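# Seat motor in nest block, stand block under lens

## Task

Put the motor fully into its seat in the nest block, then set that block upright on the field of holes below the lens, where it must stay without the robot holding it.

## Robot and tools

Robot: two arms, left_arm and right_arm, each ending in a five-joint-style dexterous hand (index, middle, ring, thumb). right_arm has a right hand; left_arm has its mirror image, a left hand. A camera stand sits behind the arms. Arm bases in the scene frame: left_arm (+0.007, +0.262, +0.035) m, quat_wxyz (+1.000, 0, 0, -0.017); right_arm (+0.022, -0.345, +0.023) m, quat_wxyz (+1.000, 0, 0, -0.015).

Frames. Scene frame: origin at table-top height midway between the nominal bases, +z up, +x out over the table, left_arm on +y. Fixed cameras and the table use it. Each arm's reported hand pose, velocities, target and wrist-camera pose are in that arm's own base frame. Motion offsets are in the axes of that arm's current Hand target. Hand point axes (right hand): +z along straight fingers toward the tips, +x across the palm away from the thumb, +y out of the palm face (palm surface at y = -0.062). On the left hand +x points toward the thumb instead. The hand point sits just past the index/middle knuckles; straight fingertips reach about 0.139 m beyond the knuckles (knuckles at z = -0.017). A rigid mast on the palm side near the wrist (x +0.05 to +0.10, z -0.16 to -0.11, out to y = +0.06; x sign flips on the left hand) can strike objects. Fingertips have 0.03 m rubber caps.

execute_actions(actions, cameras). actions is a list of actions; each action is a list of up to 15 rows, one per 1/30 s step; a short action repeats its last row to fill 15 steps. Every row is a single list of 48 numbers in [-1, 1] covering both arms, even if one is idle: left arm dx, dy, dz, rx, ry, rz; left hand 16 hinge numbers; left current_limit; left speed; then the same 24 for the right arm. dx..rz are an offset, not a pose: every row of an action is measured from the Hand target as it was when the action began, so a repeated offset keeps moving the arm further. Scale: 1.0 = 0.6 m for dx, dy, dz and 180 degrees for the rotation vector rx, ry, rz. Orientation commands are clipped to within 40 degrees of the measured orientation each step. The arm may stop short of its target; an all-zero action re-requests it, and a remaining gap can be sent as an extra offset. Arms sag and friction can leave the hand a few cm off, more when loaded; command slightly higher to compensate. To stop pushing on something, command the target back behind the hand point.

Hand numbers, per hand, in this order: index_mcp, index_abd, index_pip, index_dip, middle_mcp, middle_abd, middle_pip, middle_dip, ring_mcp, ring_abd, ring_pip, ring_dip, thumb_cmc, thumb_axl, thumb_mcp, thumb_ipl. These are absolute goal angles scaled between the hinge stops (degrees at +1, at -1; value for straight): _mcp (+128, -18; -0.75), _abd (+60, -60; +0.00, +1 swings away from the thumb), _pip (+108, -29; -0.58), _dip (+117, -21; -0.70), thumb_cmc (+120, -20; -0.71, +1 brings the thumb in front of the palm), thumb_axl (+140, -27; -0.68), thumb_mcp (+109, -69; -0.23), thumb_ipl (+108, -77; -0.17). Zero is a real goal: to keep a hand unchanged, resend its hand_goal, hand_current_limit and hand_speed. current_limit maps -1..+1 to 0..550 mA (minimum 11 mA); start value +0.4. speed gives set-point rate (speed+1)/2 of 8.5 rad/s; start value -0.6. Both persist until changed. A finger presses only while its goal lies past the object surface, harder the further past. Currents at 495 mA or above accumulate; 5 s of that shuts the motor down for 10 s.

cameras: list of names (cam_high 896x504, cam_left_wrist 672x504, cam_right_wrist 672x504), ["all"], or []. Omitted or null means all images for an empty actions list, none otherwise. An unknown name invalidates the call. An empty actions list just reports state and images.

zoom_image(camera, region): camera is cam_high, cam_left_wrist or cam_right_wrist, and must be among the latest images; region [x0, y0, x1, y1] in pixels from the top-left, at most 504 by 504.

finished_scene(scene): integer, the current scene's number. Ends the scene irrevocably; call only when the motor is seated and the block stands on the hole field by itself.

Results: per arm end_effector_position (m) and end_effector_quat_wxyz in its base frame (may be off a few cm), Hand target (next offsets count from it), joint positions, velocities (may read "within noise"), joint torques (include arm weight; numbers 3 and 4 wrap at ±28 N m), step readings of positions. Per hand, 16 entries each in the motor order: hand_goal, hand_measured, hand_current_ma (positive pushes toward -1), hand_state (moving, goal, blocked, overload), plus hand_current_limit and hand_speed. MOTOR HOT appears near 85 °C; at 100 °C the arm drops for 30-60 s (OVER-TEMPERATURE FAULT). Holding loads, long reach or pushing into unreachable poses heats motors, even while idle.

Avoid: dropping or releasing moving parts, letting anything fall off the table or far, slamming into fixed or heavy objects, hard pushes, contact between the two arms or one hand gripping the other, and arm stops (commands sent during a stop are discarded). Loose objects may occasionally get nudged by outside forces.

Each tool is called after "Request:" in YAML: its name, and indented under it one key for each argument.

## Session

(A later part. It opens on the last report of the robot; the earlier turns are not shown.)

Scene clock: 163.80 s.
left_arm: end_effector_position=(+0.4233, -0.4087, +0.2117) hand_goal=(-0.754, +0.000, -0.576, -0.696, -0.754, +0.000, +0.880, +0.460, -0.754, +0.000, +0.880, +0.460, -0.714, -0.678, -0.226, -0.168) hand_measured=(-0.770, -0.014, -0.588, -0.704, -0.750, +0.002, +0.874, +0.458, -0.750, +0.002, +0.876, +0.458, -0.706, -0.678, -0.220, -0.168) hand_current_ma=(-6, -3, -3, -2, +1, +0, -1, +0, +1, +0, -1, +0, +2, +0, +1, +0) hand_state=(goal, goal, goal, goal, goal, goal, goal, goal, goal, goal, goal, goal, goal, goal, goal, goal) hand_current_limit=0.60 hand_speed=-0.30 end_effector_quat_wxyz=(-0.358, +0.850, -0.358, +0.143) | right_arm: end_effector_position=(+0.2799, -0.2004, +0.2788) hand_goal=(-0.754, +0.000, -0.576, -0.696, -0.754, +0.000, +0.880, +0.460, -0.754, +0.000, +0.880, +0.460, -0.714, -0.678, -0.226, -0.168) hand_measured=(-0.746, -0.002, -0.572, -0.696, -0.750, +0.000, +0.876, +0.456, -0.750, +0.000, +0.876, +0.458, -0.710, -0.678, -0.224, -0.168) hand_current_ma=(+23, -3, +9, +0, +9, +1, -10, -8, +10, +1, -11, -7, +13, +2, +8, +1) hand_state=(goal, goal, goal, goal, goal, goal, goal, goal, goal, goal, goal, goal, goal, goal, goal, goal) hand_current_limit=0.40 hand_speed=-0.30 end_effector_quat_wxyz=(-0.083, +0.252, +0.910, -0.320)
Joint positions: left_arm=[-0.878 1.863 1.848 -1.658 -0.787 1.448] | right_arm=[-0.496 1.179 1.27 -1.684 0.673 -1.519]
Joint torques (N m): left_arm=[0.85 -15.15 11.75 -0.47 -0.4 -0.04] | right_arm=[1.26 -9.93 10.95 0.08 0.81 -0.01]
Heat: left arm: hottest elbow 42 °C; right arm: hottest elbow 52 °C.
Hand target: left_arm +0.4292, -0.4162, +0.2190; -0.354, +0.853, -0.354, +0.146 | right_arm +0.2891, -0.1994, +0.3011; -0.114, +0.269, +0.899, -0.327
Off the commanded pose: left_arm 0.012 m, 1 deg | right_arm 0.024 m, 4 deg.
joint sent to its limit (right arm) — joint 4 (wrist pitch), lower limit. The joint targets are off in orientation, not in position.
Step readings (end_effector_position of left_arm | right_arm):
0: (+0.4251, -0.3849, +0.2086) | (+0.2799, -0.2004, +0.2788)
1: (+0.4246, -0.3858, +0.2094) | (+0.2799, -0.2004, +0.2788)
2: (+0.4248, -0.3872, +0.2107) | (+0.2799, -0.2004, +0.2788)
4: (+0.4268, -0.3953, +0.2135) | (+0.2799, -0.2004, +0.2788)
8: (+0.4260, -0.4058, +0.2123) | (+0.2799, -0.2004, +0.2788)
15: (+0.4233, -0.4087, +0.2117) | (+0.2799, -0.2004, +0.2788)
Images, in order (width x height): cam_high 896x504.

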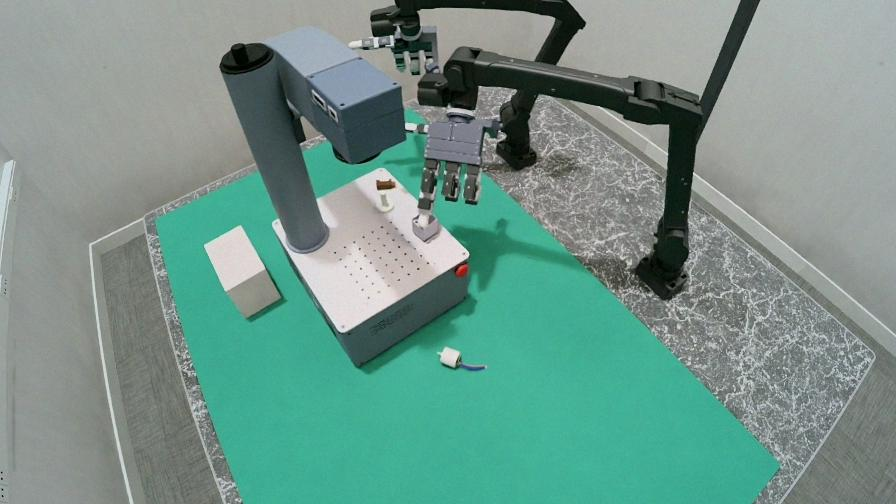

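Request:
execute_actions:
  actions:
    - [[-0.0118,-0.0222,-0.0722,0,0,0,-0.754,0,-0.576,-0.696,-0.754,0,0.88,0.46,-0.754,0,0.88,0.46,-0.714,-0.678,-0.226,-0.168,0.6,-0.3,0,0,0,0,0,0,-0.754,0,-0.576,-0.696,-0.754,0,0.88,0.46,-0.754,0,0.88,0.46,-0.714,-0.678,-0.226,-0.168,0.4,-0.3]]
  cameras: ["cam_high"]

Request:
zoom_image:
  camera: "cam_high"
  region: [390, 190, 450, 250]

Scene clock: 170.97 s.
left_arm: end_effector_position=(+0.4063, -0.4190, +0.2199) hand_goal=(-0.754, +0.000, -0.576, -0.696, -0.754, +0.000, +0.880, +0.460, -0.754, +0.000, +0.880, +0.460, -0.714, -0.678, -0.226, -0.168) hand_measured=(-0.754, -0.006, -0.578, -0.700, -0.750, +0.002, +0.874, +0.458, -0.750, +0.002, +0.876, +0.458, -0.706, -0.678, -0.220, -0.168) hand_current_ma=(+0, -1, +0, +0, +1, +0, -1, +0, +1, +0, -1, +0, +2, +0, +1, +0) hand_state=(goal, goal, goal, goal, goal, goal, goal, goal, goal, goal, goal, goal, goal, goal, goal, goal) hand_current_limit=0.60 hand_speed=-0.30 end_effector_quat_wxyz=(-0.350, +0.847, -0.372, +0.146) | right_arm: end_effector_position=(+0.2799, -0.2004, +0.2788) hand_goal=(-0.754, +0.000, -0.576, -0.696, -0.754, +0.000, +0.880, +0.460, -0.754, +0.000, +0.880, +0.460, -0.714, -0.678, -0.226, -0.168) hand_measured=(-0.746, -0.002, -0.572, -0.696, -0.750, +0.000, +0.876, +0.456, -0.750, +0.000, +0.876, +0.458, -0.710, -0.678, -0.224, -0.168) hand_current_ma=(+23, -3, +9, +0, +9, +1, -10, -8, +10, +1, -11, -7, +13, +2, +8, +1) hand_state=(goal, goal, goal, goal, goal, goal, goal, goal, goal, goal, goal, goal, goal, goal, goal, goal) hand_current_limit=0.40 hand_speed=-0.30 end_effector_quat_wxyz=(-0.083, +0.252, +0.910, -0.320)
Joint positions: left_arm=[-0.908 1.848 1.85 -1.671 -0.774 1.451] | right_arm=[-0.496 1.179 1.27 -1.684 0.673 -1.519]
Joint torques (N m): left_arm=[0.62 -18.61 12.33 -0.28 -0.52 0.13] | right_arm=[1.2 -9.93 10.96 0.08 0.82 -0.01]
Heat: left arm: hottest elbow 43 °C; right arm: hottest elbow 53 °C.
Hand target: left_arm +0.4093, -0.4262, +0.2592; -0.354, +0.853, -0.354, +0.146 | right_arm +0.2891, -0.1994, +0.3011; -0.114, +0.269, +0.899, -0.327
Off the commanded pose: left_arm 0.040 m, 2 deg | right_arm 0.024 m, 4 deg.
joint sent to its limit (left arm) — joint 4 (wrist pitch), lower limit. The joint targets are off in orientation, not in position.
joint sent to its limit (right arm) — joint 4 (wrist pitch), lower limit. The joint targets are off in orientation, not in position.
Step readings (end_effector_position of left_arm | right_arm):
0: (+0.4233, -0.4087, +0.2117) | (+0.2799, -0.2004, +0.2788)
1: (+0.4219, -0.4100, +0.2123) | (+0.2799, -0.2004, +0.2788)
2: (+0.4203, -0.4108, +0.2128) | (+0.2799, -0.2004, +0.2788)
4: (+0.4154, -0.4134, +0.2143) | (+0.2799, -0.2004, +0.2788)
8: (+0.4082, -0.4175, +0.2180) | (+0.2799, -0.2004, +0.2788)
15: (+0.4061, -0.4191, +0.2199) | (+0.2799, -0.2004, +0.2788)
Images, in order (width x height): cam_high 896x504.

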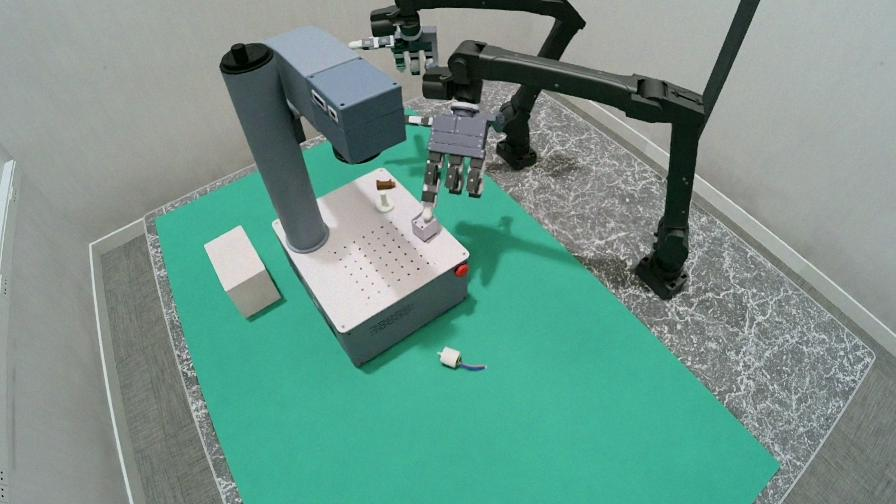

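Scaled by 8.400 from the camera's 896x504 image, which has a finer 1280x720 frame.

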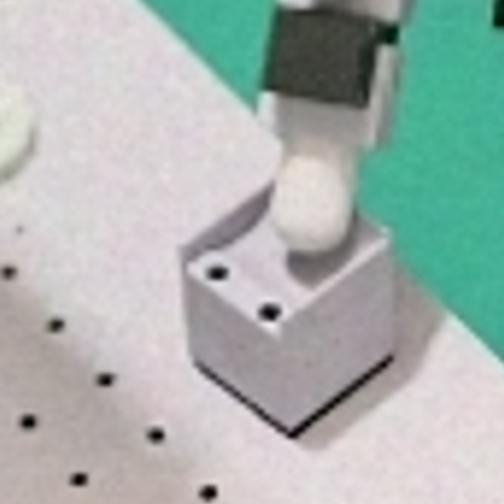

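Request:
execute_actions:
  actions:
    - [[-0.0094,0.0298,0.0032,0,0,0,-0.754,0,-0.576,-0.696,-0.754,0,0.88,0.46,-0.754,0,0.88,0.46,-0.714,-0.678,-0.226,-0.168,0.6,-0.3,0,0,0,0,0,0,-0.754,0,-0.576,-0.696,-0.754,0,0.88,0.46,-0.754,0,0.88,0.46,-0.714,-0.678,-0.226,-0.168,0.4,-0.3]]
  cameras: ["cam_high"]

Request:
zoom_image:
  camera: "cam_high"
  region: [390, 190, 450, 250]

Scene clock: 174.90 s.
left_arm: end_effector_position=(+0.4005, -0.4270, +0.2202) hand_goal=(-0.754, +0.000, -0.576, -0.696, -0.754, +0.000, +0.880, +0.460, -0.754, +0.000, +0.880, +0.460, -0.714, -0.678, -0.226, -0.168) hand_measured=(-0.758, -0.002, -0.580, -0.700, -0.750, +0.002, +0.874, +0.458, -0.750, +0.002, +0.876, +0.458, -0.706, -0.678, -0.220, -0.168) hand_current_ma=(+0, +0, +0, +0, +1, +0, -1, +0, +1, +0, -1, +0, +2, +0, +1, +0) hand_state=(goal, goal, goal, goal, goal, goal, goal, goal, goal, goal, goal, goal, goal, goal, goal, goal) hand_current_limit=0.60 hand_speed=-0.30 end_effector_quat_wxyz=(-0.348, +0.848, -0.370, +0.153) | right_arm: end_effector_position=(+0.2799, -0.2004, +0.2788) hand_goal=(-0.754, +0.000, -0.576, -0.696, -0.754, +0.000, +0.880, +0.460, -0.754, +0.000, +0.880, +0.460, -0.714, -0.678, -0.226, -0.168) hand_measured=(-0.746, -0.002, -0.572, -0.696, -0.750, +0.000, +0.876, +0.456, -0.750, +0.000, +0.876, +0.458, -0.710, -0.678, -0.224, -0.168) hand_current_ma=(+23, -3, +9, +0, +9, +1, -10, -8, +10, +1, -11, -7, +13, +2, +8, +1) hand_state=(goal, goal, goal, goal, goal, goal, goal, goal, goal, goal, goal, goal, goal, goal, goal, goal) hand_current_limit=0.40 hand_speed=-0.30 end_effector_quat_wxyz=(-0.083, +0.252, +0.910, -0.320)
Joint positions: left_arm=[-0.925 1.848 1.85 -1.671 -0.774 1.43] | right_arm=[-0.496 1.179 1.27 -1.684 0.673 -1.519]
Joint torques (N m): left_arm=[0.26 -18.37 9.87 -0.27 -0.46 -0.05] | right_arm=[1.32 -9.93 10.96 0.08 0.81 -0.01]
Heat: left arm: hottest elbow 43 °C; right arm: hottest elbow 53 °C.
Hand target: left_arm +0.3972, -0.4303, +0.2452; -0.354, +0.853, -0.354, +0.146 | right_arm +0.2891, -0.1994, +0.3011; -0.114, +0.269, +0.899, -0.327
Off the commanded pose: left_arm 0.025 m, 2 deg | right_arm 0.024 m, 4 deg.
joint sent to its limit (left arm) — joint 4 (wrist pitch), lower limit. The joint targets are off in orientation, not in position.
joint sent to its limit (right arm) — joint 4 (wrist pitch), lower limit. The joint targets are off in orientation, not in position.
Step readings (end_effector_position of left_arm | right_arm):
0: (+0.4063, -0.4190, +0.2199) | (+0.2799, -0.2004, +0.2788)
1: (+0.4061, -0.4194, +0.2199) | (+0.2799, -0.2004, +0.2788)
2: (+0.4059, -0.4201, +0.2200) | (+0.2799, -0.2004, +0.2788)
4: (+0.4045, -0.4220, +0.2201) | (+0.2799, -0.2004, +0.2788)
8: (+0.4012, -0.4259, +0.2202) | (+0.2799, -0.2004, +0.2788)
15: (+0.4005, -0.4270, +0.2202) | (+0.2799, -0.2004, +0.2788)
Images, in order (width x height): cam_high 896x504.

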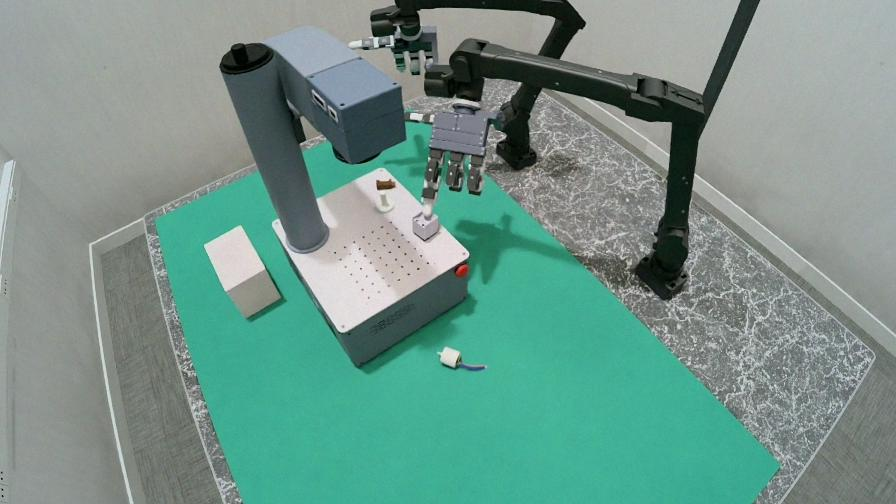

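Scaled by 8.400 from the camera's 896x504 image, which has a finer 1280x720 frame.

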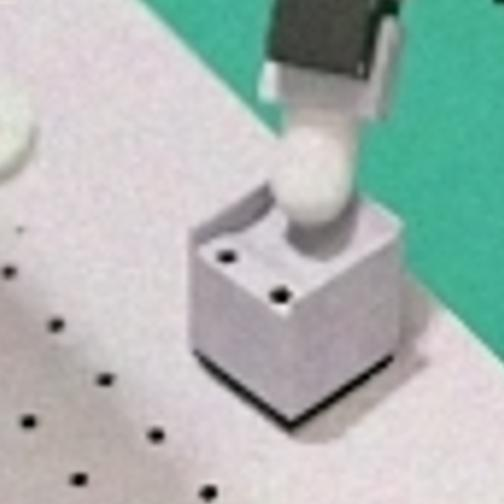

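Request:
execute_actions:
  actions:
    - [[0.0012,-0.053,-0.0413,0,0,0,-0.754,0,-0.576,-0.696,-0.754,0,0.88,0.46,-0.754,0,0.88,0.46,-0.714,-0.678,-0.226,-0.168,0.6,-0.3,0,0,0,0,0,0,-0.754,0,-0.576,-0.696,-0.754,0,0.88,0.46,-0.754,0,0.88,0.46,-0.714,-0.678,-0.226,-0.168,0.4,-0.3]]
  cameras: ["cam_high"]

Request:
zoom_image:
  camera: "cam_high"
  region: [390, 190, 450, 250]

Scene clock: 176.97 s.
left_arm: end_effector_position=(+0.3966, -0.4245, +0.2532) hand_goal=(-0.754, +0.000, -0.576, -0.696, -0.754, +0.000, +0.880, +0.460, -0.754, +0.000, +0.880, +0.460, -0.714, -0.678, -0.226, -0.168) hand_measured=(-0.748, -0.002, -0.576, -0.698, -0.750, +0.002, +0.874, +0.458, -0.750, +0.002, +0.876, +0.458, -0.706, -0.678, -0.220, -0.168) hand_current_ma=(+1, +0, +0, +0, +1, +0, -1, +0, +1, +0, -1, +0, +2, +0, +1, +0) hand_state=(goal, goal, goal, goal, goal, goal, goal, goal, goal, goal, goal, goal, goal, goal, goal, goal) hand_current_limit=0.60 hand_speed=-0.30 end_effector_quat_wxyz=(-0.335, +0.845, -0.380, +0.170) | right_arm: end_effector_position=(+0.2799, -0.2004, +0.2788) hand_goal=(-0.754, +0.000, -0.576, -0.696, -0.754, +0.000, +0.880, +0.460, -0.754, +0.000, +0.880, +0.460, -0.714, -0.678, -0.226, -0.168) hand_measured=(-0.746, -0.002, -0.572, -0.696, -0.750, +0.000, +0.876, +0.456, -0.750, +0.000, +0.876, +0.458, -0.710, -0.678, -0.224, -0.168) hand_current_ma=(+23, -3, +9, +0, +9, +1, -10, -8, +10, +1, -11, -7, +13, +2, +8, +1) hand_state=(goal, goal, goal, goal, goal, goal, goal, goal, goal, goal, goal, goal, goal, goal, goal, goal) hand_current_limit=0.40 hand_speed=-0.30 end_effector_quat_wxyz=(-0.083, +0.252, +0.910, -0.320)
Joint positions: left_arm=[-0.925 1.801 1.87 -1.671 -0.77 1.478] | right_arm=[-0.496 1.179 1.27 -1.684 0.673 -1.519]
Joint torques (N m): left_arm=[1.03 -17.32 12.1 -0.08 -0.56 0.11] | right_arm=[1.32 -9.93 10.95 0.09 0.81 -0.01]
Heat: left arm: hottest elbow 43 °C; right arm: hottest elbow 53 °C.
Hand target: left_arm +0.4013, -0.4273, +0.2851; -0.354, +0.853, -0.354, +0.146 | right_arm +0.2891, -0.1994, +0.3011; -0.114, +0.269, +0.899, -0.327
Off the commanded pose: left_arm 0.033 m, 5 deg | right_arm 0.024 m, 4 deg.
joint sent to its limit (left arm) — joint 4 (wrist pitch), lower limit. The joint targets are off in orientation, not in position.
joint sent to its limit (right arm) — joint 4 (wrist pitch), lower limit. The joint targets are off in orientation, not in position.
Step readings (end_effector_position of left_arm | right_arm):
0: (+0.4005, -0.4270, +0.2202) | (+0.2799, -0.2004, +0.2788)
1: (+0.4001, -0.4268, +0.2211) | (+0.2799, -0.2004, +0.2788)
2: (+0.3994, -0.4262, +0.2220) | (+0.2799, -0.2004, +0.2788)
4: (+0.3979, -0.4249, +0.2269) | (+0.2799, -0.2004, +0.2788)
8: (+0.3962, -0.4237, +0.2417) | (+0.2799, -0.2004, +0.2788)
15: (+0.3967, -0.4247, +0.2532) | (+0.2799, -0.2004, +0.2788)
Images, in order (width x height): cam_high 896x504.

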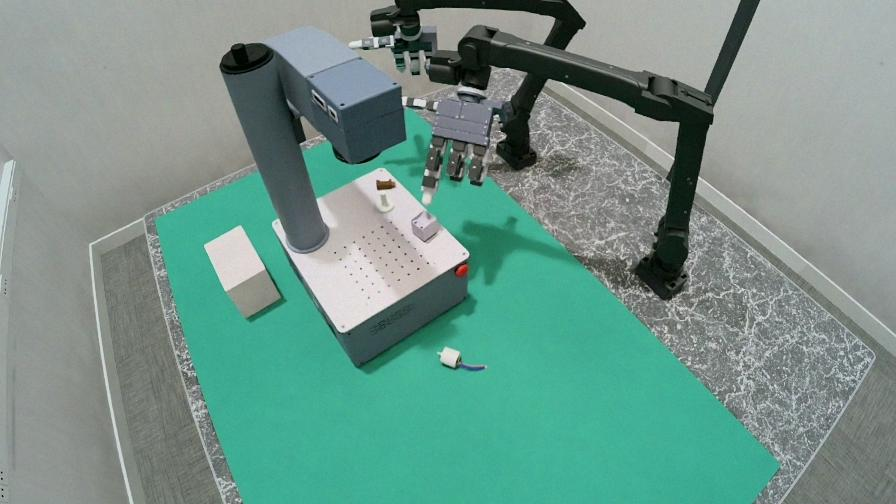

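Scaled by 8.400 from the camera's 896x504 image, which has a finer 1280x720 frame.

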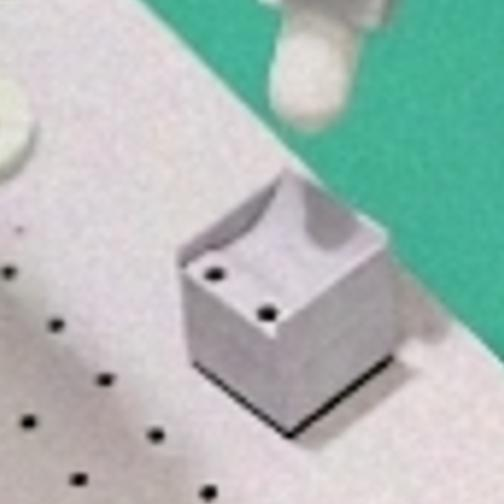

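Request:
execute_actions:
  actions:
    - [[0.0058,0.0634,0.0309,0,0,0,-0.754,0,-0.576,-0.696,-0.754,0,0.88,0.46,-0.754,0,0.88,0.46,-0.714,-0.678,-0.226,-0.168,0.6,-0.3,0,0,0,0,0,0,-0.754,0,-0.576,-0.696,-0.754,0,0.88,0.46,-0.754,0,0.88,0.46,-0.714,-0.678,-0.226,-0.168,0.4,-0.3]]
  cameras: ["cam_high"]

Request:
zoom_image:
  camera: "cam_high"
  region: [390, 190, 450, 250]

Scene clock: 182.53 s.
left_arm: end_effector_position=(+0.3934, -0.4360, +0.2451) hand_goal=(-0.754, +0.000, -0.576, -0.696, -0.754, +0.000, +0.880, +0.460, -0.754, +0.000, +0.880, +0.460, -0.714, -0.678, -0.226, -0.168) hand_measured=(-0.748, -0.002, -0.576, -0.698, -0.750, +0.002, +0.874, +0.458, -0.750, +0.002, +0.876, +0.458, -0.706, -0.678, -0.220, -0.168) hand_current_ma=(+1, +0, +0, +0, +1, +0, -1, +0, +1, +0, -1, +0, +2, +0, +1, +0) hand_state=(goal, goal, goal, goal, goal, goal, goal, goal, goal, goal, goal, goal, goal, goal, goal, goal) hand_current_limit=0.60 hand_speed=-0.30 end_effector_quat_wxyz=(-0.333, +0.851, -0.368, +0.175) | right_arm: end_effector_position=(+0.2799, -0.2004, +0.2788) hand_goal=(-0.754, +0.000, -0.576, -0.696, -0.754, +0.000, +0.880, +0.460, -0.754, +0.000, +0.880, +0.460, -0.714, -0.678, -0.226, -0.168) hand_measured=(-0.746, -0.002, -0.572, -0.696, -0.750, +0.000, +0.876, +0.456, -0.750, +0.000, +0.876, +0.458, -0.710, -0.678, -0.224, -0.168) hand_current_ma=(+23, -3, +9, +0, +9, +1, -10, -8, +10, +1, -11, -7, +13, +2, +8, +1) hand_state=(goal, goal, goal, goal, goal, goal, goal, goal, goal, goal, goal, goal, goal, goal, goal, goal) hand_current_limit=0.40 hand_speed=-0.30 end_effector_quat_wxyz=(-0.083, +0.252, +0.910, -0.320)
Joint positions: left_arm=[-0.943 1.817 1.87 -1.672 -0.77 1.424] | right_arm=[-0.496 1.179 1.27 -1.684 0.673 -1.519]
Joint torques (N m): left_arm=[0.56 -15.15 9.51 -0.09 -0.55 -0.06] | right_arm=[1.2 -9.93 10.96 0.06 0.81 -0.01]
Heat: left arm: hottest elbow 44 °C; right arm: hottest elbow 53 °C.
Hand target: left_arm +0.3941, -0.4394, +0.2451; -0.354, +0.853, -0.354, +0.146 | right_arm +0.2891, -0.1994, +0.3011; -0.114, +0.269, +0.899, -0.327
Off the commanded pose: left_arm 0.003 m, 4 deg | right_arm 0.024 m, 4 deg.
joint sent to its limit (left arm) — joint 4 (wrist pitch), lower limit. The joint targets are off in orientation, not in position.
joint sent to its limit (right arm) — joint 4 (wrist pitch), lower limit. The joint targets are off in orientation, not in position.
Step readings (end_effector_position of left_arm | right_arm):
0: (+0.3965, -0.4245, +0.2532) | (+0.2799, -0.2004, +0.2788)
1: (+0.3967, -0.4252, +0.2529) | (+0.2799, -0.2004, +0.2788)
2: (+0.3968, -0.4262, +0.2528) | (+0.2799, -0.2004, +0.2788)
4: (+0.3959, -0.4291, +0.2512) | (+0.2799, -0.2004, +0.2788)
8: (+0.3941, -0.4336, +0.2472) | (+0.2799, -0.2004, +0.2788)
15: (+0.3933, -0.4359, +0.2450) | (+0.2799, -0.2004, +0.2788)
Images, in order (width x height): cam_high 896x504.

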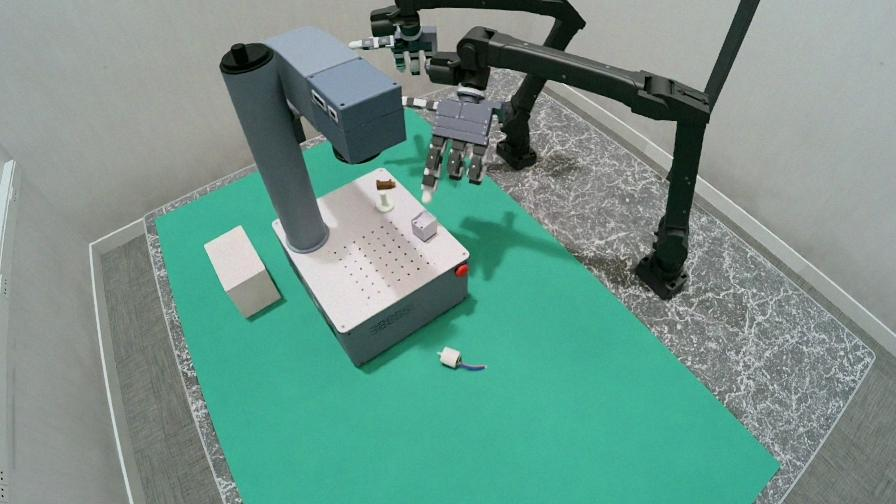

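Scaled by 8.400 from the camera's 896x504 image, which has a finer 1280x720 frame.

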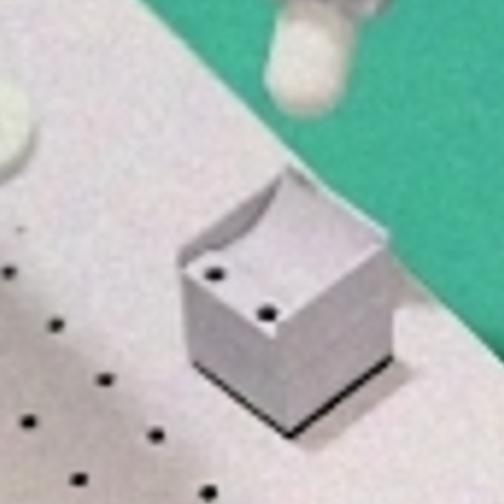

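Request:
execute_actions:
  actions:
    - [[0,0.0495,0.0495,0,0,0,-0.754,0,-0.576,-0.696,-0.754,0,0.88,0.46,-0.754,0,0.88,0.46,-0.714,-0.678,-0.226,-0.168,0.6,-0.3,0,0,0,0,0,0,-0.754,0,-0.576,-0.696,-0.754,0,0.88,0.46,-0.754,0,0.88,0.46,-0.714,-0.678,-0.226,-0.168,0.4,-0.3]]
  cameras: ["cam_high"]

Request:
zoom_image:
  camera: "cam_high"
  region: [390, 190, 450, 250]

Scene clock: 194.07 s.
left_arm: end_effector_position=(+0.3917, -0.4385, +0.2000) hand_goal=(-0.754, +0.000, -0.576, -0.696, -0.754, +0.000, +0.880, +0.460, -0.754, +0.000, +0.880, +0.460, -0.714, -0.678, -0.226, -0.168) hand_measured=(-0.746, +0.004, -0.576, -0.698, -0.750, +0.002, +0.874, +0.458, -0.750, +0.002, +0.876, +0.458, -0.706, -0.678, -0.220, -0.168) hand_current_ma=(+2, +0, +0, +0, +1, +0, -1, +0, +1, +0, -1, +0, +2, +0, +1, +0) hand_state=(goal, goal, goal, goal, goal, goal, goal, goal, goal, goal, goal, goal, goal, goal, goal, goal) hand_current_limit=0.60 hand_speed=-0.30 end_effector_quat_wxyz=(-0.350, +0.851, -0.361, +0.149) | right_arm: end_effector_position=(+0.2799, -0.2004, +0.2788) hand_goal=(-0.754, +0.000, -0.576, -0.696, -0.754, +0.000, +0.880, +0.460, -0.754, +0.000, +0.880, +0.460, -0.714, -0.678, -0.226, -0.168) hand_measured=(-0.746, -0.002, -0.572, -0.696, -0.750, +0.000, +0.876, +0.456, -0.750, +0.000, +0.876, +0.458, -0.710, -0.678, -0.224, -0.168) hand_current_ma=(+23, -3, +9, +0, +9, +1, -10, -8, +10, +1, -11, -7, +13, +2, +8, +1) hand_state=(goal, goal, goal, goal, goal, goal, goal, goal, goal, goal, goal, goal, goal, goal, goal, goal) hand_current_limit=0.40 hand_speed=-0.30 end_effector_quat_wxyz=(-0.083, +0.252, +0.910, -0.320)
Joint positions: left_arm=[-0.951 1.874 1.834 -1.674 -0.77 1.364] | right_arm=[-0.496 1.179 1.27 -1.684 0.673 -1.519]
Joint torques (N m): left_arm=[0.79 -16.32 9.13 -0.2 -0.62 -0.07] | right_arm=[1.26 -9.99 10.95 0.08 0.82 -0.01]
Heat: left arm: hottest elbow 44 °C; right arm: hottest elbow 54 °C.
Hand target: left_arm +0.3939, -0.4394, +0.2031; -0.354, +0.853, -0.354, +0.146 | right_arm +0.2891, -0.1994, +0.3011; -0.114, +0.269, +0.899, -0.327
Off the commanded pose: left_arm 0.004 m, 1 deg | right_arm 0.024 m, 4 deg.
joint sent to its limit (left arm) — joint 4 (wrist pitch), lower limit. The joint targets still meet the commanded pose.
joint sent to its limit (right arm) — joint 4 (wrist pitch), lower limit. The joint targets are off in orientation, not in position.
Step readings (end_effector_position of left_arm | right_arm):
0: (+0.3934, -0.4360, +0.2451) | (+0.2799, -0.2004, +0.2788)
1: (+0.3937, -0.4358, +0.2427) | (+0.2799, -0.2004, +0.2788)
2: (+0.3941, -0.4352, +0.2410) | (+0.2799, -0.2004, +0.2788)
4: (+0.3937, -0.4340, +0.2306) | (+0.2799, -0.2004, +0.2788)
8: (+0.3923, -0.4373, +0.2126) | (+0.2799, -0.2004, +0.2788)
15: (+0.3916, -0.4384, +0.2000) | (+0.2799, -0.2004, +0.2788)
Images, in order (width x height): cam_high 896x504.

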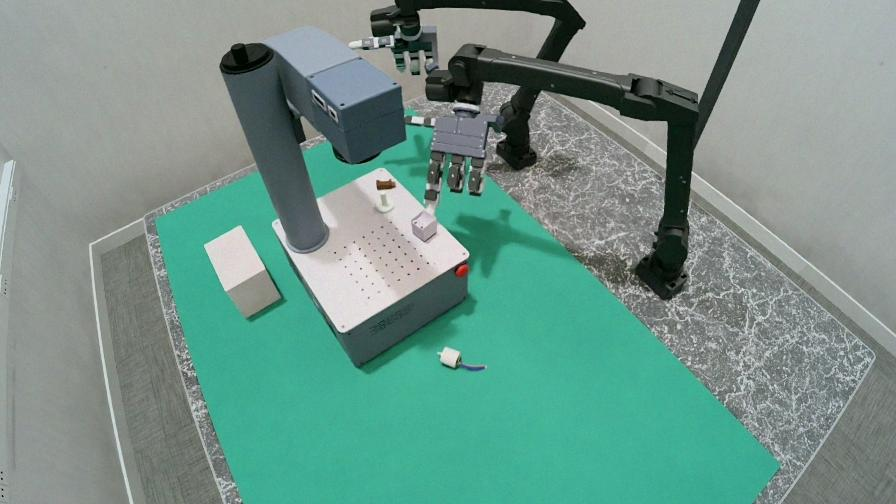

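Scaled by 8.400 from the camera's 896x504 image, which has a finer 1280x720 frame.

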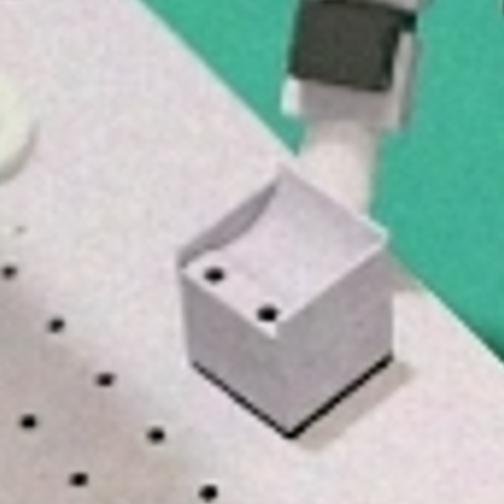

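Request:
execute_actions:
  actions:
    - [[0.0141,-0.0253,0.0213,0,0,0,-0.754,0,-0.576,-0.696,-0.754,0,0.88,0.46,-0.754,0,0.88,0.46,-0.714,-0.678,-0.226,-0.168,0.6,-0.3,0,0,0,0,0,0,-0.754,0,-0.576,-0.696,-0.754,0,0.88,0.46,-0.754,0,0.88,0.46,-0.714,-0.678,-0.226,-0.168,0.4,-0.3]]
  cameras: ["cam_high"]

Request:
zoom_image:
  camera: "cam_high"
  region: [390, 190, 450, 250]

Scene clock: 197.43 s.
left_arm: end_effector_position=(+0.4016, -0.4273, +0.1989) hand_goal=(-0.754, +0.000, -0.576, -0.696, -0.754, +0.000, +0.880, +0.460, -0.754, +0.000, +0.880, +0.460, -0.714, -0.678, -0.226, -0.168) hand_measured=(-0.732, +0.004, -0.568, -0.694, -0.750, +0.002, +0.874, +0.458, -0.750, +0.002, +0.876, +0.458, -0.706, -0.678, -0.220, -0.168) hand_current_ma=(+11, +0, +1, +0, +1, +0, -1, +0, +1, +0, -1, +0, +2, +0, +1, +0) hand_state=(blocked, goal, goal, goal, goal, goal, goal, goal, goal, goal, goal, goal, goal, goal, goal, goal) hand_current_limit=0.60 hand_speed=-0.30 end_effector_quat_wxyz=(-0.354, +0.852, -0.359, +0.141) | right_arm: end_effector_position=(+0.2799, -0.2004, +0.2788) hand_goal=(-0.754, +0.000, -0.576, -0.696, -0.754, +0.000, +0.880, +0.460, -0.754, +0.000, +0.880, +0.460, -0.714, -0.678, -0.226, -0.168) hand_measured=(-0.746, -0.002, -0.572, -0.696, -0.750, +0.000, +0.876, +0.456, -0.750, +0.000, +0.876, +0.458, -0.710, -0.678, -0.224, -0.168) hand_current_ma=(+23, -3, +9, +0, +9, +1, -10, -8, +10, +1, -11, -7, +13, +2, +8, +1) hand_state=(goal, goal, goal, goal, goal, goal, goal, goal, goal, goal, goal, goal, goal, goal, goal, goal) hand_current_limit=0.40 hand_speed=-0.30 end_effector_quat_wxyz=(-0.083, +0.252, +0.910, -0.320)
Joint positions: left_arm=[-0.925 1.875 1.834 -1.674 -0.771 1.385] | right_arm=[-0.496 1.179 1.27 -1.684 0.673 -1.519]
Joint torques (N m): left_arm=[1.38 -15.27 11.51 -0.16 -0.79 0.09] | right_arm=[1.26 -9.99 10.95 0.09 0.82 -0.01]
Heat: left arm: hottest elbow 44 °C; right arm: hottest elbow 54 °C.
Hand target: left_arm +0.4140, -0.4313, +0.2049; -0.354, +0.853, -0.354, +0.146 | right_arm +0.2891, -0.1994, +0.3011; -0.114, +0.269, +0.899, -0.327
Off the commanded pose: left_arm 0.014 m, 1 deg | right_arm 0.024 m, 4 deg.
joint sent to its limit (right arm) — joint 4 (wrist pitch), lower limit. The joint targets are off in orientation, not in position.
Step readings (end_effector_position of left_arm | right_arm):
0: (+0.3918, -0.4385, +0.2000) | (+0.2799, -0.2004, +0.2788)
1: (+0.3929, -0.4373, +0.1998) | (+0.2799, -0.2004, +0.2788)
2: (+0.3932, -0.4366, +0.1998) | (+0.2799, -0.2004, +0.2788)
4: (+0.3958, -0.4336, +0.1995) | (+0.2799, -0.2004, +0.2788)
8: (+0.4003, -0.4288, +0.1992) | (+0.2799, -0.2004, +0.2788)
15: (+0.4016, -0.4273, +0.1989) | (+0.2799, -0.2004, +0.2788)
Images, in order (width x height): cam_high 896x504.

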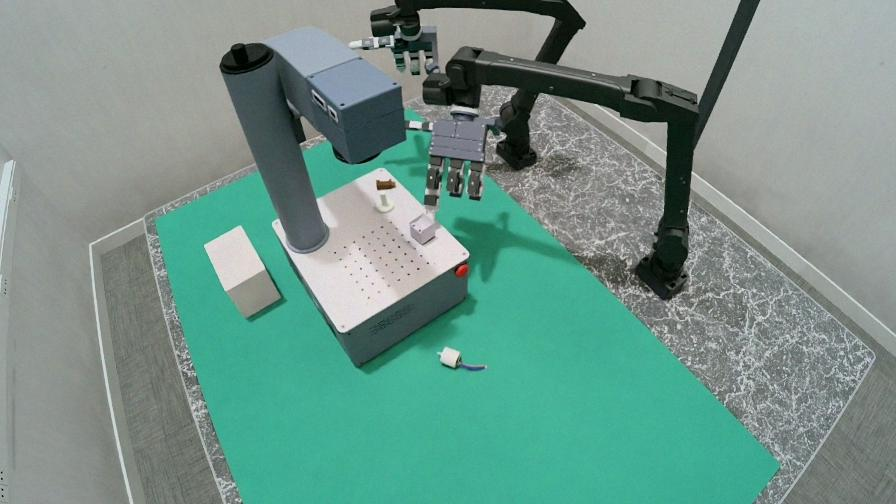

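Scaled by 8.400 from the camera's 896x504 image, which has a finer 1280x720 frame.

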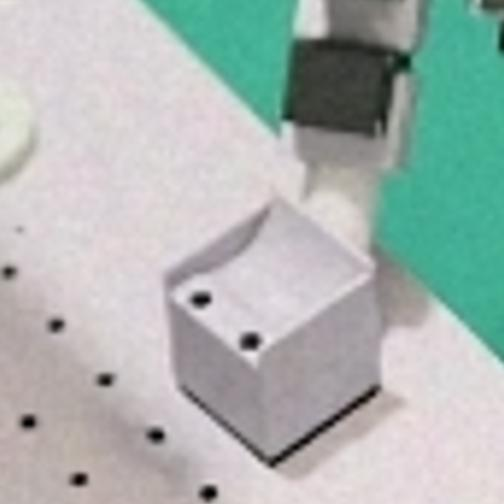

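Request:
execute_actions:
  actions:
    - [[0.0283,-0.0133,0.0133,0,0,0,-0.754,0,-0.576,-0.696,-0.754,0,0.88,0.46,-0.754,0,0.88,0.46,-0.714,-0.678,-0.226,-0.168,0.6,-0.3,0,0,0,0,0,0,-0.754,0,-0.576,-0.696,-0.754,0,0.88,0.46,-0.754,0,0.88,0.46,-0.714,-0.678,-0.226,-0.168,0.4,-0.3]]
  cameras: ["cam_high"]

Request:
zoom_image:
  camera: "cam_high"
  region: [390, 190, 450, 250]

Scene clock: 200.60 s.
left_arm: end_effector_position=(+0.4200, -0.4307, +0.1941) hand_goal=(-0.754, +0.000, -0.576, -0.696, -0.754, +0.000, +0.880, +0.460, -0.754, +0.000, +0.880, +0.460, -0.714, -0.678, -0.226, -0.168) hand_measured=(-0.730, +0.002, -0.566, -0.694, -0.750, +0.002, +0.874, +0.458, -0.750, +0.002, +0.876, +0.458, -0.706, -0.678, -0.220, -0.168) hand_current_ma=(+13, +0, +2, +0, +1, +0, -1, +0, +1, +0, -1, +0, +2, +0, +1, +0) hand_state=(blocked, goal, goal, goal, goal, goal, goal, goal, goal, goal, goal, goal, goal, goal, goal, goal) hand_current_limit=0.60 hand_speed=-0.30 end_effector_quat_wxyz=(-0.357, +0.851, -0.361, +0.136) | right_arm: end_effector_position=(+0.2799, -0.2004, +0.2788) hand_goal=(-0.754, +0.000, -0.576, -0.696, -0.754, +0.000, +0.880, +0.460, -0.754, +0.000, +0.880, +0.460, -0.714, -0.678, -0.226, -0.168) hand_measured=(-0.746, -0.002, -0.572, -0.696, -0.750, +0.000, +0.876, +0.456, -0.750, +0.000, +0.876, +0.458, -0.710, -0.678, -0.224, -0.168) hand_current_ma=(+23, -3, +9, +0, +9, +1, -10, -8, +10, +1, -11, -7, +13, +2, +8, +1) hand_state=(goal, goal, goal, goal, goal, goal, goal, goal, goal, goal, goal, goal, goal, goal, goal, goal) hand_current_limit=0.40 hand_speed=-0.30 end_effector_quat_wxyz=(-0.083, +0.252, +0.910, -0.320)
Joint positions: left_arm=[-0.903 1.921 1.89 -1.675 -0.774 1.415] | right_arm=[-0.496 1.179 1.27 -1.684 0.673 -1.519]
Joint torques (N m): left_arm=[1.44 -15.97 12.03 -0.09 -0.81 0.09] | right_arm=[1.26 -9.99 10.96 0.08 0.81 0]
Heat: left arm: hottest elbow 44 °C; right arm: hottest elbow 54 °C.
Hand target: left_arm +0.4339, -0.4354, +0.2048; -0.354, +0.853, -0.354, +0.146 | right_arm +0.2891, -0.1994, +0.3011; -0.114, +0.269, +0.899, -0.327
Off the commanded pose: left_arm 0.018 m, 1 deg | right_arm 0.024 m, 4 deg.
joint sent to its limit (right arm) — joint 4 (wrist pitch), lower limit. The joint targets are off in orientation, not in position.
Step readings (end_effector_position of left_arm | right_arm):
0: (+0.4016, -0.4273, +0.1989) | (+0.2799, -0.2004, +0.2788)
1: (+0.4022, -0.4276, +0.1989) | (+0.2799, -0.2004, +0.2788)
2: (+0.4047, -0.4292, +0.1997) | (+0.2799, -0.2004, +0.2788)
4: (+0.4117, -0.4319, +0.1996) | (+0.2799, -0.2004, +0.2788)
8: (+0.4199, -0.4311, +0.1955) | (+0.2799, -0.2004, +0.2788)
15: (+0.4200, -0.4307, +0.1942) | (+0.2799, -0.2004, +0.2788)
Images, in order (width x height): cam_high 896x504.

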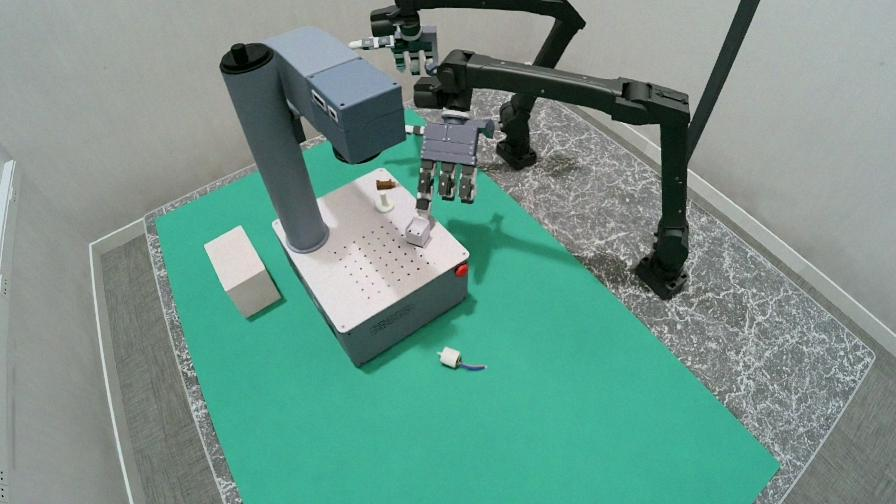

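Scaled by 8.400 from the camera's 896x504 image, which has a finer 1280x720 frame.

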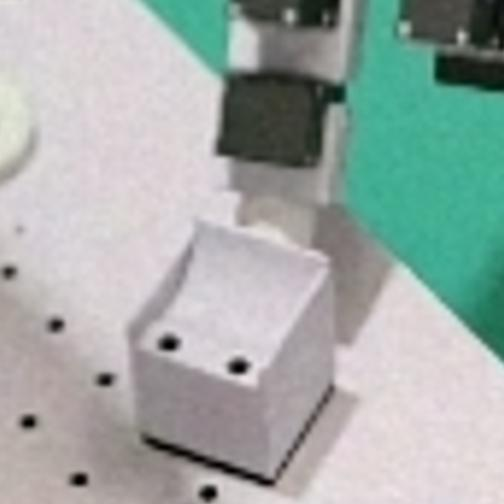

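Request:
execute_actions:
  actions:
    - [[-0.0354,0.025,-0.025,0,0,0,-0.754,0,-0.576,-0.696,-0.754,0,0.88,0.46,-0.754,0,0.88,0.46,-0.714,-0.678,-0.226,-0.168,0.6,-0.3,0,0,0,0,0,0,-0.754,0,-0.576,-0.696,-0.754,0,0.88,0.46,-0.754,0,0.88,0.46,-0.714,-0.678,-0.226,-0.168,0.4,-0.3]]
    - [[0,-0.1061,-0.1061,0,0,0,-0.754,0,-0.576,-0.696,-0.754,0,0.88,0.46,-0.754,0,0.88,0.46,-0.714,-0.678,-0.226,-0.168,0.6,-0.3,0,0,0,0,0,0,-0.754,0,-0.576,-0.696,-0.754,0,0.88,0.46,-0.754,0,0.88,0.46,-0.714,-0.678,-0.226,-0.168,0.4,-0.3]]
  cameras: ["cam_high"]

Request:
zoom_image:
  camera: "cam_high"
  region: [390, 190, 450, 250]

Request:
zoom_image:
  camera: "cam_high"
  region: [425, 330, 495, 390]

Scene clock: 206.93 s.
left_arm: end_effector_position=(+0.3983, -0.4330, +0.2840) hand_goal=(-0.754, +0.000, -0.576, -0.696, -0.754, +0.000, +0.880, +0.460, -0.754, +0.000, +0.880, +0.460, -0.714, -0.678, -0.226, -0.168) hand_measured=(-0.736, +0.000, -0.570, -0.694, -0.750, +0.002, +0.874, +0.458, -0.750, +0.002, +0.876, +0.458, -0.706, -0.678, -0.220, -0.168) hand_current_ma=(+7, +0, +1, +0, +1, +0, -1, +0, +1, +0, -1, +0, +2, +0, +1, +0) hand_state=(goal, goal, goal, goal, goal, goal, goal, goal, goal, goal, goal, goal, goal, goal, goal, goal) hand_current_limit=0.60 hand_speed=-0.30 end_effector_quat_wxyz=(-0.320, +0.847, -0.377, +0.195) | right_arm: end_effector_position=(+0.2799, -0.2004, +0.2788) hand_goal=(-0.754, +0.000, -0.576, -0.696, -0.754, +0.000, +0.880, +0.460, -0.754, +0.000, +0.880, +0.460, -0.714, -0.678, -0.226, -0.168) hand_measured=(-0.746, -0.002, -0.572, -0.696, -0.750, +0.000, +0.876, +0.456, -0.750, +0.000, +0.876, +0.458, -0.710, -0.678, -0.224, -0.168) hand_current_ma=(+23, -3, +9, +0, +9, +1, -10, -8, +10, +1, -11, -7, +13, +2, +8, +1) hand_state=(goal, goal, goal, goal, goal, goal, goal, goal, goal, goal, goal, goal, goal, goal, goal, goal) hand_current_limit=0.40 hand_speed=-0.30 end_effector_quat_wxyz=(-0.083, +0.252, +0.910, -0.320)
Joint positions: left_arm=[-0.93 1.785 1.925 -1.676 -0.768 1.493] | right_arm=[-0.496 1.179 1.27 -1.684 0.673 -1.519]
Joint torques (N m): left_arm=[1.08 -15.09 11.02 0.24 -0.61 0.1] | right_arm=[1.2 -9.93 10.95 0.09 0.82 -0.01]
Heat: left arm: hottest elbow 44 °C; right arm: hottest elbow 54 °C.
Hand target: left_arm +0.4041, -0.4355, +0.2948; -0.354, +0.853, -0.354, +0.146 | right_arm +0.2891, -0.1994, +0.3011; -0.114, +0.269, +0.899, -0.327
Off the commanded pose: left_arm 0.012 m, 7 deg | right_arm 0.024 m, 4 deg.
joint sent to its limit (left arm) — joint 4 (wrist pitch), lower limit. The joint targets are off in orientation, not in position.
joint sent to its limit (right arm) — joint 4 (wrist pitch), lower limit. The joint targets are off in orientation, not in position.
Step readings (end_effector_position of left_arm | right_arm):
0: (+0.4200, -0.4307, +0.1941) | (+0.2799, -0.2004, +0.2788)
1: (+0.4187, -0.4311, +0.1931) | (+0.2799, -0.2004, +0.2788)
2: (+0.4161, -0.4314, +0.1922) | (+0.2799, -0.2004, +0.2788)
4: (+0.4116, -0.4308, +0.1883) | (+0.2799, -0.2004, +0.2788)
8: (+0.4059, -0.4323, +0.1835) | (+0.2799, -0.2004, +0.2788)
15: (+0.4039, -0.4347, +0.1835) | (+0.2799, -0.2004, +0.2788)
16: (+0.4030, -0.4344, +0.1863) | (+0.2799, -0.2004, +0.2788)
17: (+0.4008, -0.4338, +0.1889) | (+0.2799, -0.2004, +0.2788)
19: (+0.3982, -0.4317, +0.2026) | (+0.2799, -0.2004, +0.2788)
23: (+0.3967, -0.4306, +0.2470) | (+0.2799, -0.2004, +0.2788)
30: (+0.3986, -0.4331, +0.2850) | (+0.2799, -0.2004, +0.2788)
Images, in order (width x height): cam_high 896x504.

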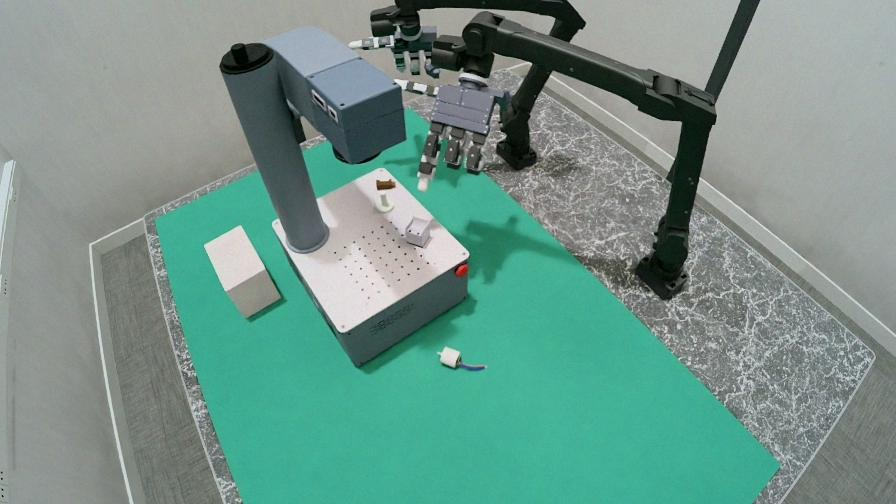

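Scaled by 8.400 from the camera's 896x504 image, which has a finer 1280x720 frame.

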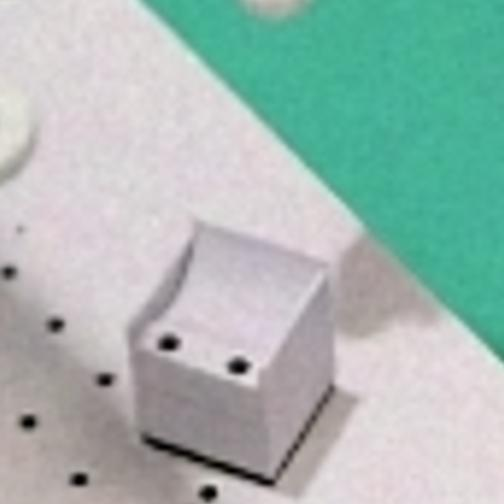

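Scaled by 7.200 from the camera's 896x504 image, which has a finer 1280x720 frame.

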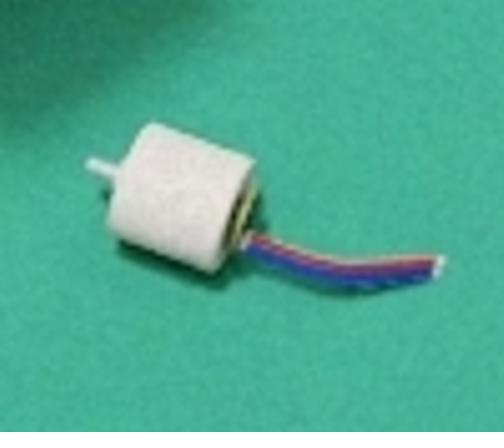

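Request:
execute_actions:
  actions:
    - [[-0.0471,-0.1226,0.1108,0,-0.0373,-0.0373,-0.973,0,0.745,-0.145,-0.754,0,0.88,0.46,-0.754,0,0.88,0.46,0.545,-0.68,0.281,-0.438,0.3,-0.6,0,0,0,0,0,0,-0.754,0,-0.576,-0.696,-0.754,0,0.88,0.46,-0.754,0,0.88,0.46,-0.714,-0.678,-0.226,-0.168,0.4,-0.3]]
    - [[-0.0193,-0.1206,0.1206,0,0,0,-0.973,0,0.745,-0.145,-0.754,0,0.88,0.46,-0.754,0,0.88,0.46,0.545,-0.68,0.281,-0.438,0.3,-0.6,0,0,0,0,0,0,-0.754,0,-0.576,-0.696,-0.754,0,0.88,0.46,-0.754,0,0.88,0.46,-0.714,-0.678,-0.226,-0.168,0.4,-0.3]]
    - [[-0.0193,-0.1206,0.1206,0,0,0,-0.973,0,0.745,-0.145,-0.754,0,0.88,0.46,-0.754,0,0.88,0.46,0.545,-0.68,0.281,-0.438,0.3,-0.6,0,0,0,0,0,0,-0.754,0,-0.576,-0.696,-0.754,0,0.88,0.46,-0.754,0,0.88,0.46,-0.714,-0.678,-0.226,-0.168,0.4,-0.3]]
    - [[-0.0082,0.005,0.1836,0,0,0,-0.973,0,0.745,-0.145,-0.754,0,0.88,0.46,-0.754,0,0.88,0.46,0.545,-0.68,0.281,-0.438,0.3,-0.6,0,0,0,0,0,0,-0.754,0,-0.576,-0.696,-0.754,0,0.88,0.46,-0.754,0,0.88,0.46,-0.714,-0.678,-0.226,-0.168,0.4,-0.3]]
  cameras: ["cam_high"]

Scene clock: 215.73 s.
left_arm: end_effector_position=(+0.5854, -0.0989, +0.2002) hand_goal=(-0.974, +0.000, +0.744, -0.146, -0.754, +0.000, +0.880, +0.460, -0.754, +0.000, +0.880, +0.460, +0.544, -0.680, +0.280, -0.438) hand_measured=(-0.962, +0.000, +0.742, -0.148, -0.748, +0.002, +0.876, +0.458, -0.748, +0.002, +0.876, +0.458, +0.544, -0.678, +0.280, -0.436) hand_current_ma=(+4, +0, +0, +0, +1, +0, +0, +0, +1, +0, +0, +0, +0, +0, +0, +0) hand_state=(goal, goal, goal, goal, goal, goal, goal, goal, goal, goal, goal, goal, goal, goal, goal, goal) hand_current_limit=0.30 hand_speed=-0.60 end_effector_quat_wxyz=(-0.363, +0.881, -0.289, +0.092) | right_arm: end_effector_position=(+0.2799, -0.2004, +0.2788) hand_goal=(-0.754, +0.000, -0.576, -0.696, -0.754, +0.000, +0.880, +0.460, -0.754, +0.000, +0.880, +0.460, -0.714, -0.678, -0.226, -0.168) hand_measured=(-0.746, -0.002, -0.572, -0.696, -0.750, +0.000, +0.876, +0.456, -0.750, +0.000, +0.876, +0.458, -0.710, -0.678, -0.224, -0.168) hand_current_ma=(+23, -3, +9, +0, +9, +1, -10, -8, +10, +1, -11, -7, +13, +2, +8, +1) hand_state=(goal, goal, goal, goal, goal, goal, goal, goal, goal, goal, goal, goal, goal, goal, goal, goal) hand_current_limit=0.40 hand_speed=-0.30 end_effector_quat_wxyz=(-0.083, +0.252, +0.910, -0.320)
Joint positions: left_arm=[-0.251 1.75 1.658 -1.19 -0.721 2.062] | right_arm=[-0.496 1.179 1.27 -1.684 0.673 -1.519]
Joint torques (N m): left_arm=[0.62 -16.91 10.41 1.51 -0.47 0.15] | right_arm=[1.32 -9.93 10.95 0.06 0.81 -0.01]
Heat: left arm: hottest elbow 45 °C; right arm: hottest elbow 54 °C.
Hand target: left_arm +0.5941, -0.1010, +0.2201; -0.365, +0.880, -0.282, +0.116 | right_arm +0.2891, -0.1994, +0.3011; -0.114, +0.269, +0.899, -0.327
Off the commanded pose: left_arm 0.022 m, 3 deg | right_arm 0.024 m, 4 deg.
joint sent to its limit (right arm) — joint 4 (wrist pitch), lower limit. The joint targets are off in orientation, not in position.
Step readings (end_effector_position of left_arm | right_arm):
0: (+0.3983, -0.4329, +0.2840) | (+0.2799, -0.2004, +0.2788)
1: (+0.4010, -0.4282, +0.2825) | (+0.2799, -0.2004, +0.2788)
2: (+0.4022, -0.4225, +0.2805) | (+0.2799, -0.2004, +0.2788)
4: (+0.4195, -0.3936, +0.2754) | (+0.2799, -0.2004, +0.2788)
8: (+0.4620, -0.3400, +0.2744) | (+0.2799, -0.2004, +0.2788)
15: (+0.4649, -0.3359, +0.2750) | (+0.2799, -0.2004, +0.2788)
16: (+0.4652, -0.3333, +0.2748) | (+0.2799, -0.2004, +0.2788)
17: (+0.4639, -0.3318, +0.2741) | (+0.2799, -0.2004, +0.2788)
19: (+0.4764, -0.3085, +0.2737) | (+0.2799, -0.2004, +0.2788)
23: (+0.5051, -0.2521, +0.2740) | (+0.2799, -0.2004, +0.2788)
30: (+0.5078, -0.2413, +0.2736) | (+0.2799, -0.2004, +0.2788)
31: (+0.5097, -0.2390, +0.2733) | (+0.2799, -0.2004, +0.2788)
32: (+0.5136, -0.2408, +0.2732) | (+0.2799, -0.2004, +0.2788)
34: (+0.5320, -0.2208, +0.2744) | (+0.2799, -0.2004, +0.2788)
38: (+0.5575, -0.1625, +0.2748) | (+0.2799, -0.2004, +0.2788)
45: (+0.5588, -0.1509, +0.2754) | (+0.2799, -0.2004, +0.2788)
46: (+0.5617, -0.1505, +0.2695) | (+0.2799, -0.2004, +0.2788)
47: (+0.5675, -0.1546, +0.2644) | (+0.2799, -0.2004, +0.2788)
49: (+0.5763, -0.1417, +0.2418) | (+0.2799, -0.2004, +0.2788)
53: (+0.5840, -0.0994, +0.2060) | (+0.2799, -0.2004, +0.2788)
60: (+0.5879, -0.0884, +0.2005) | (+0.2799, -0.2004, +0.2788)
Images, in order (width x height): cam_high 896x504.

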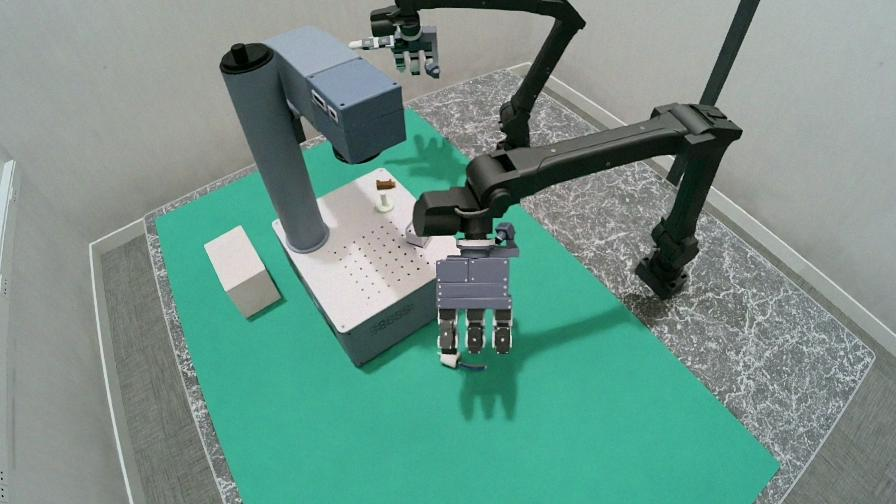

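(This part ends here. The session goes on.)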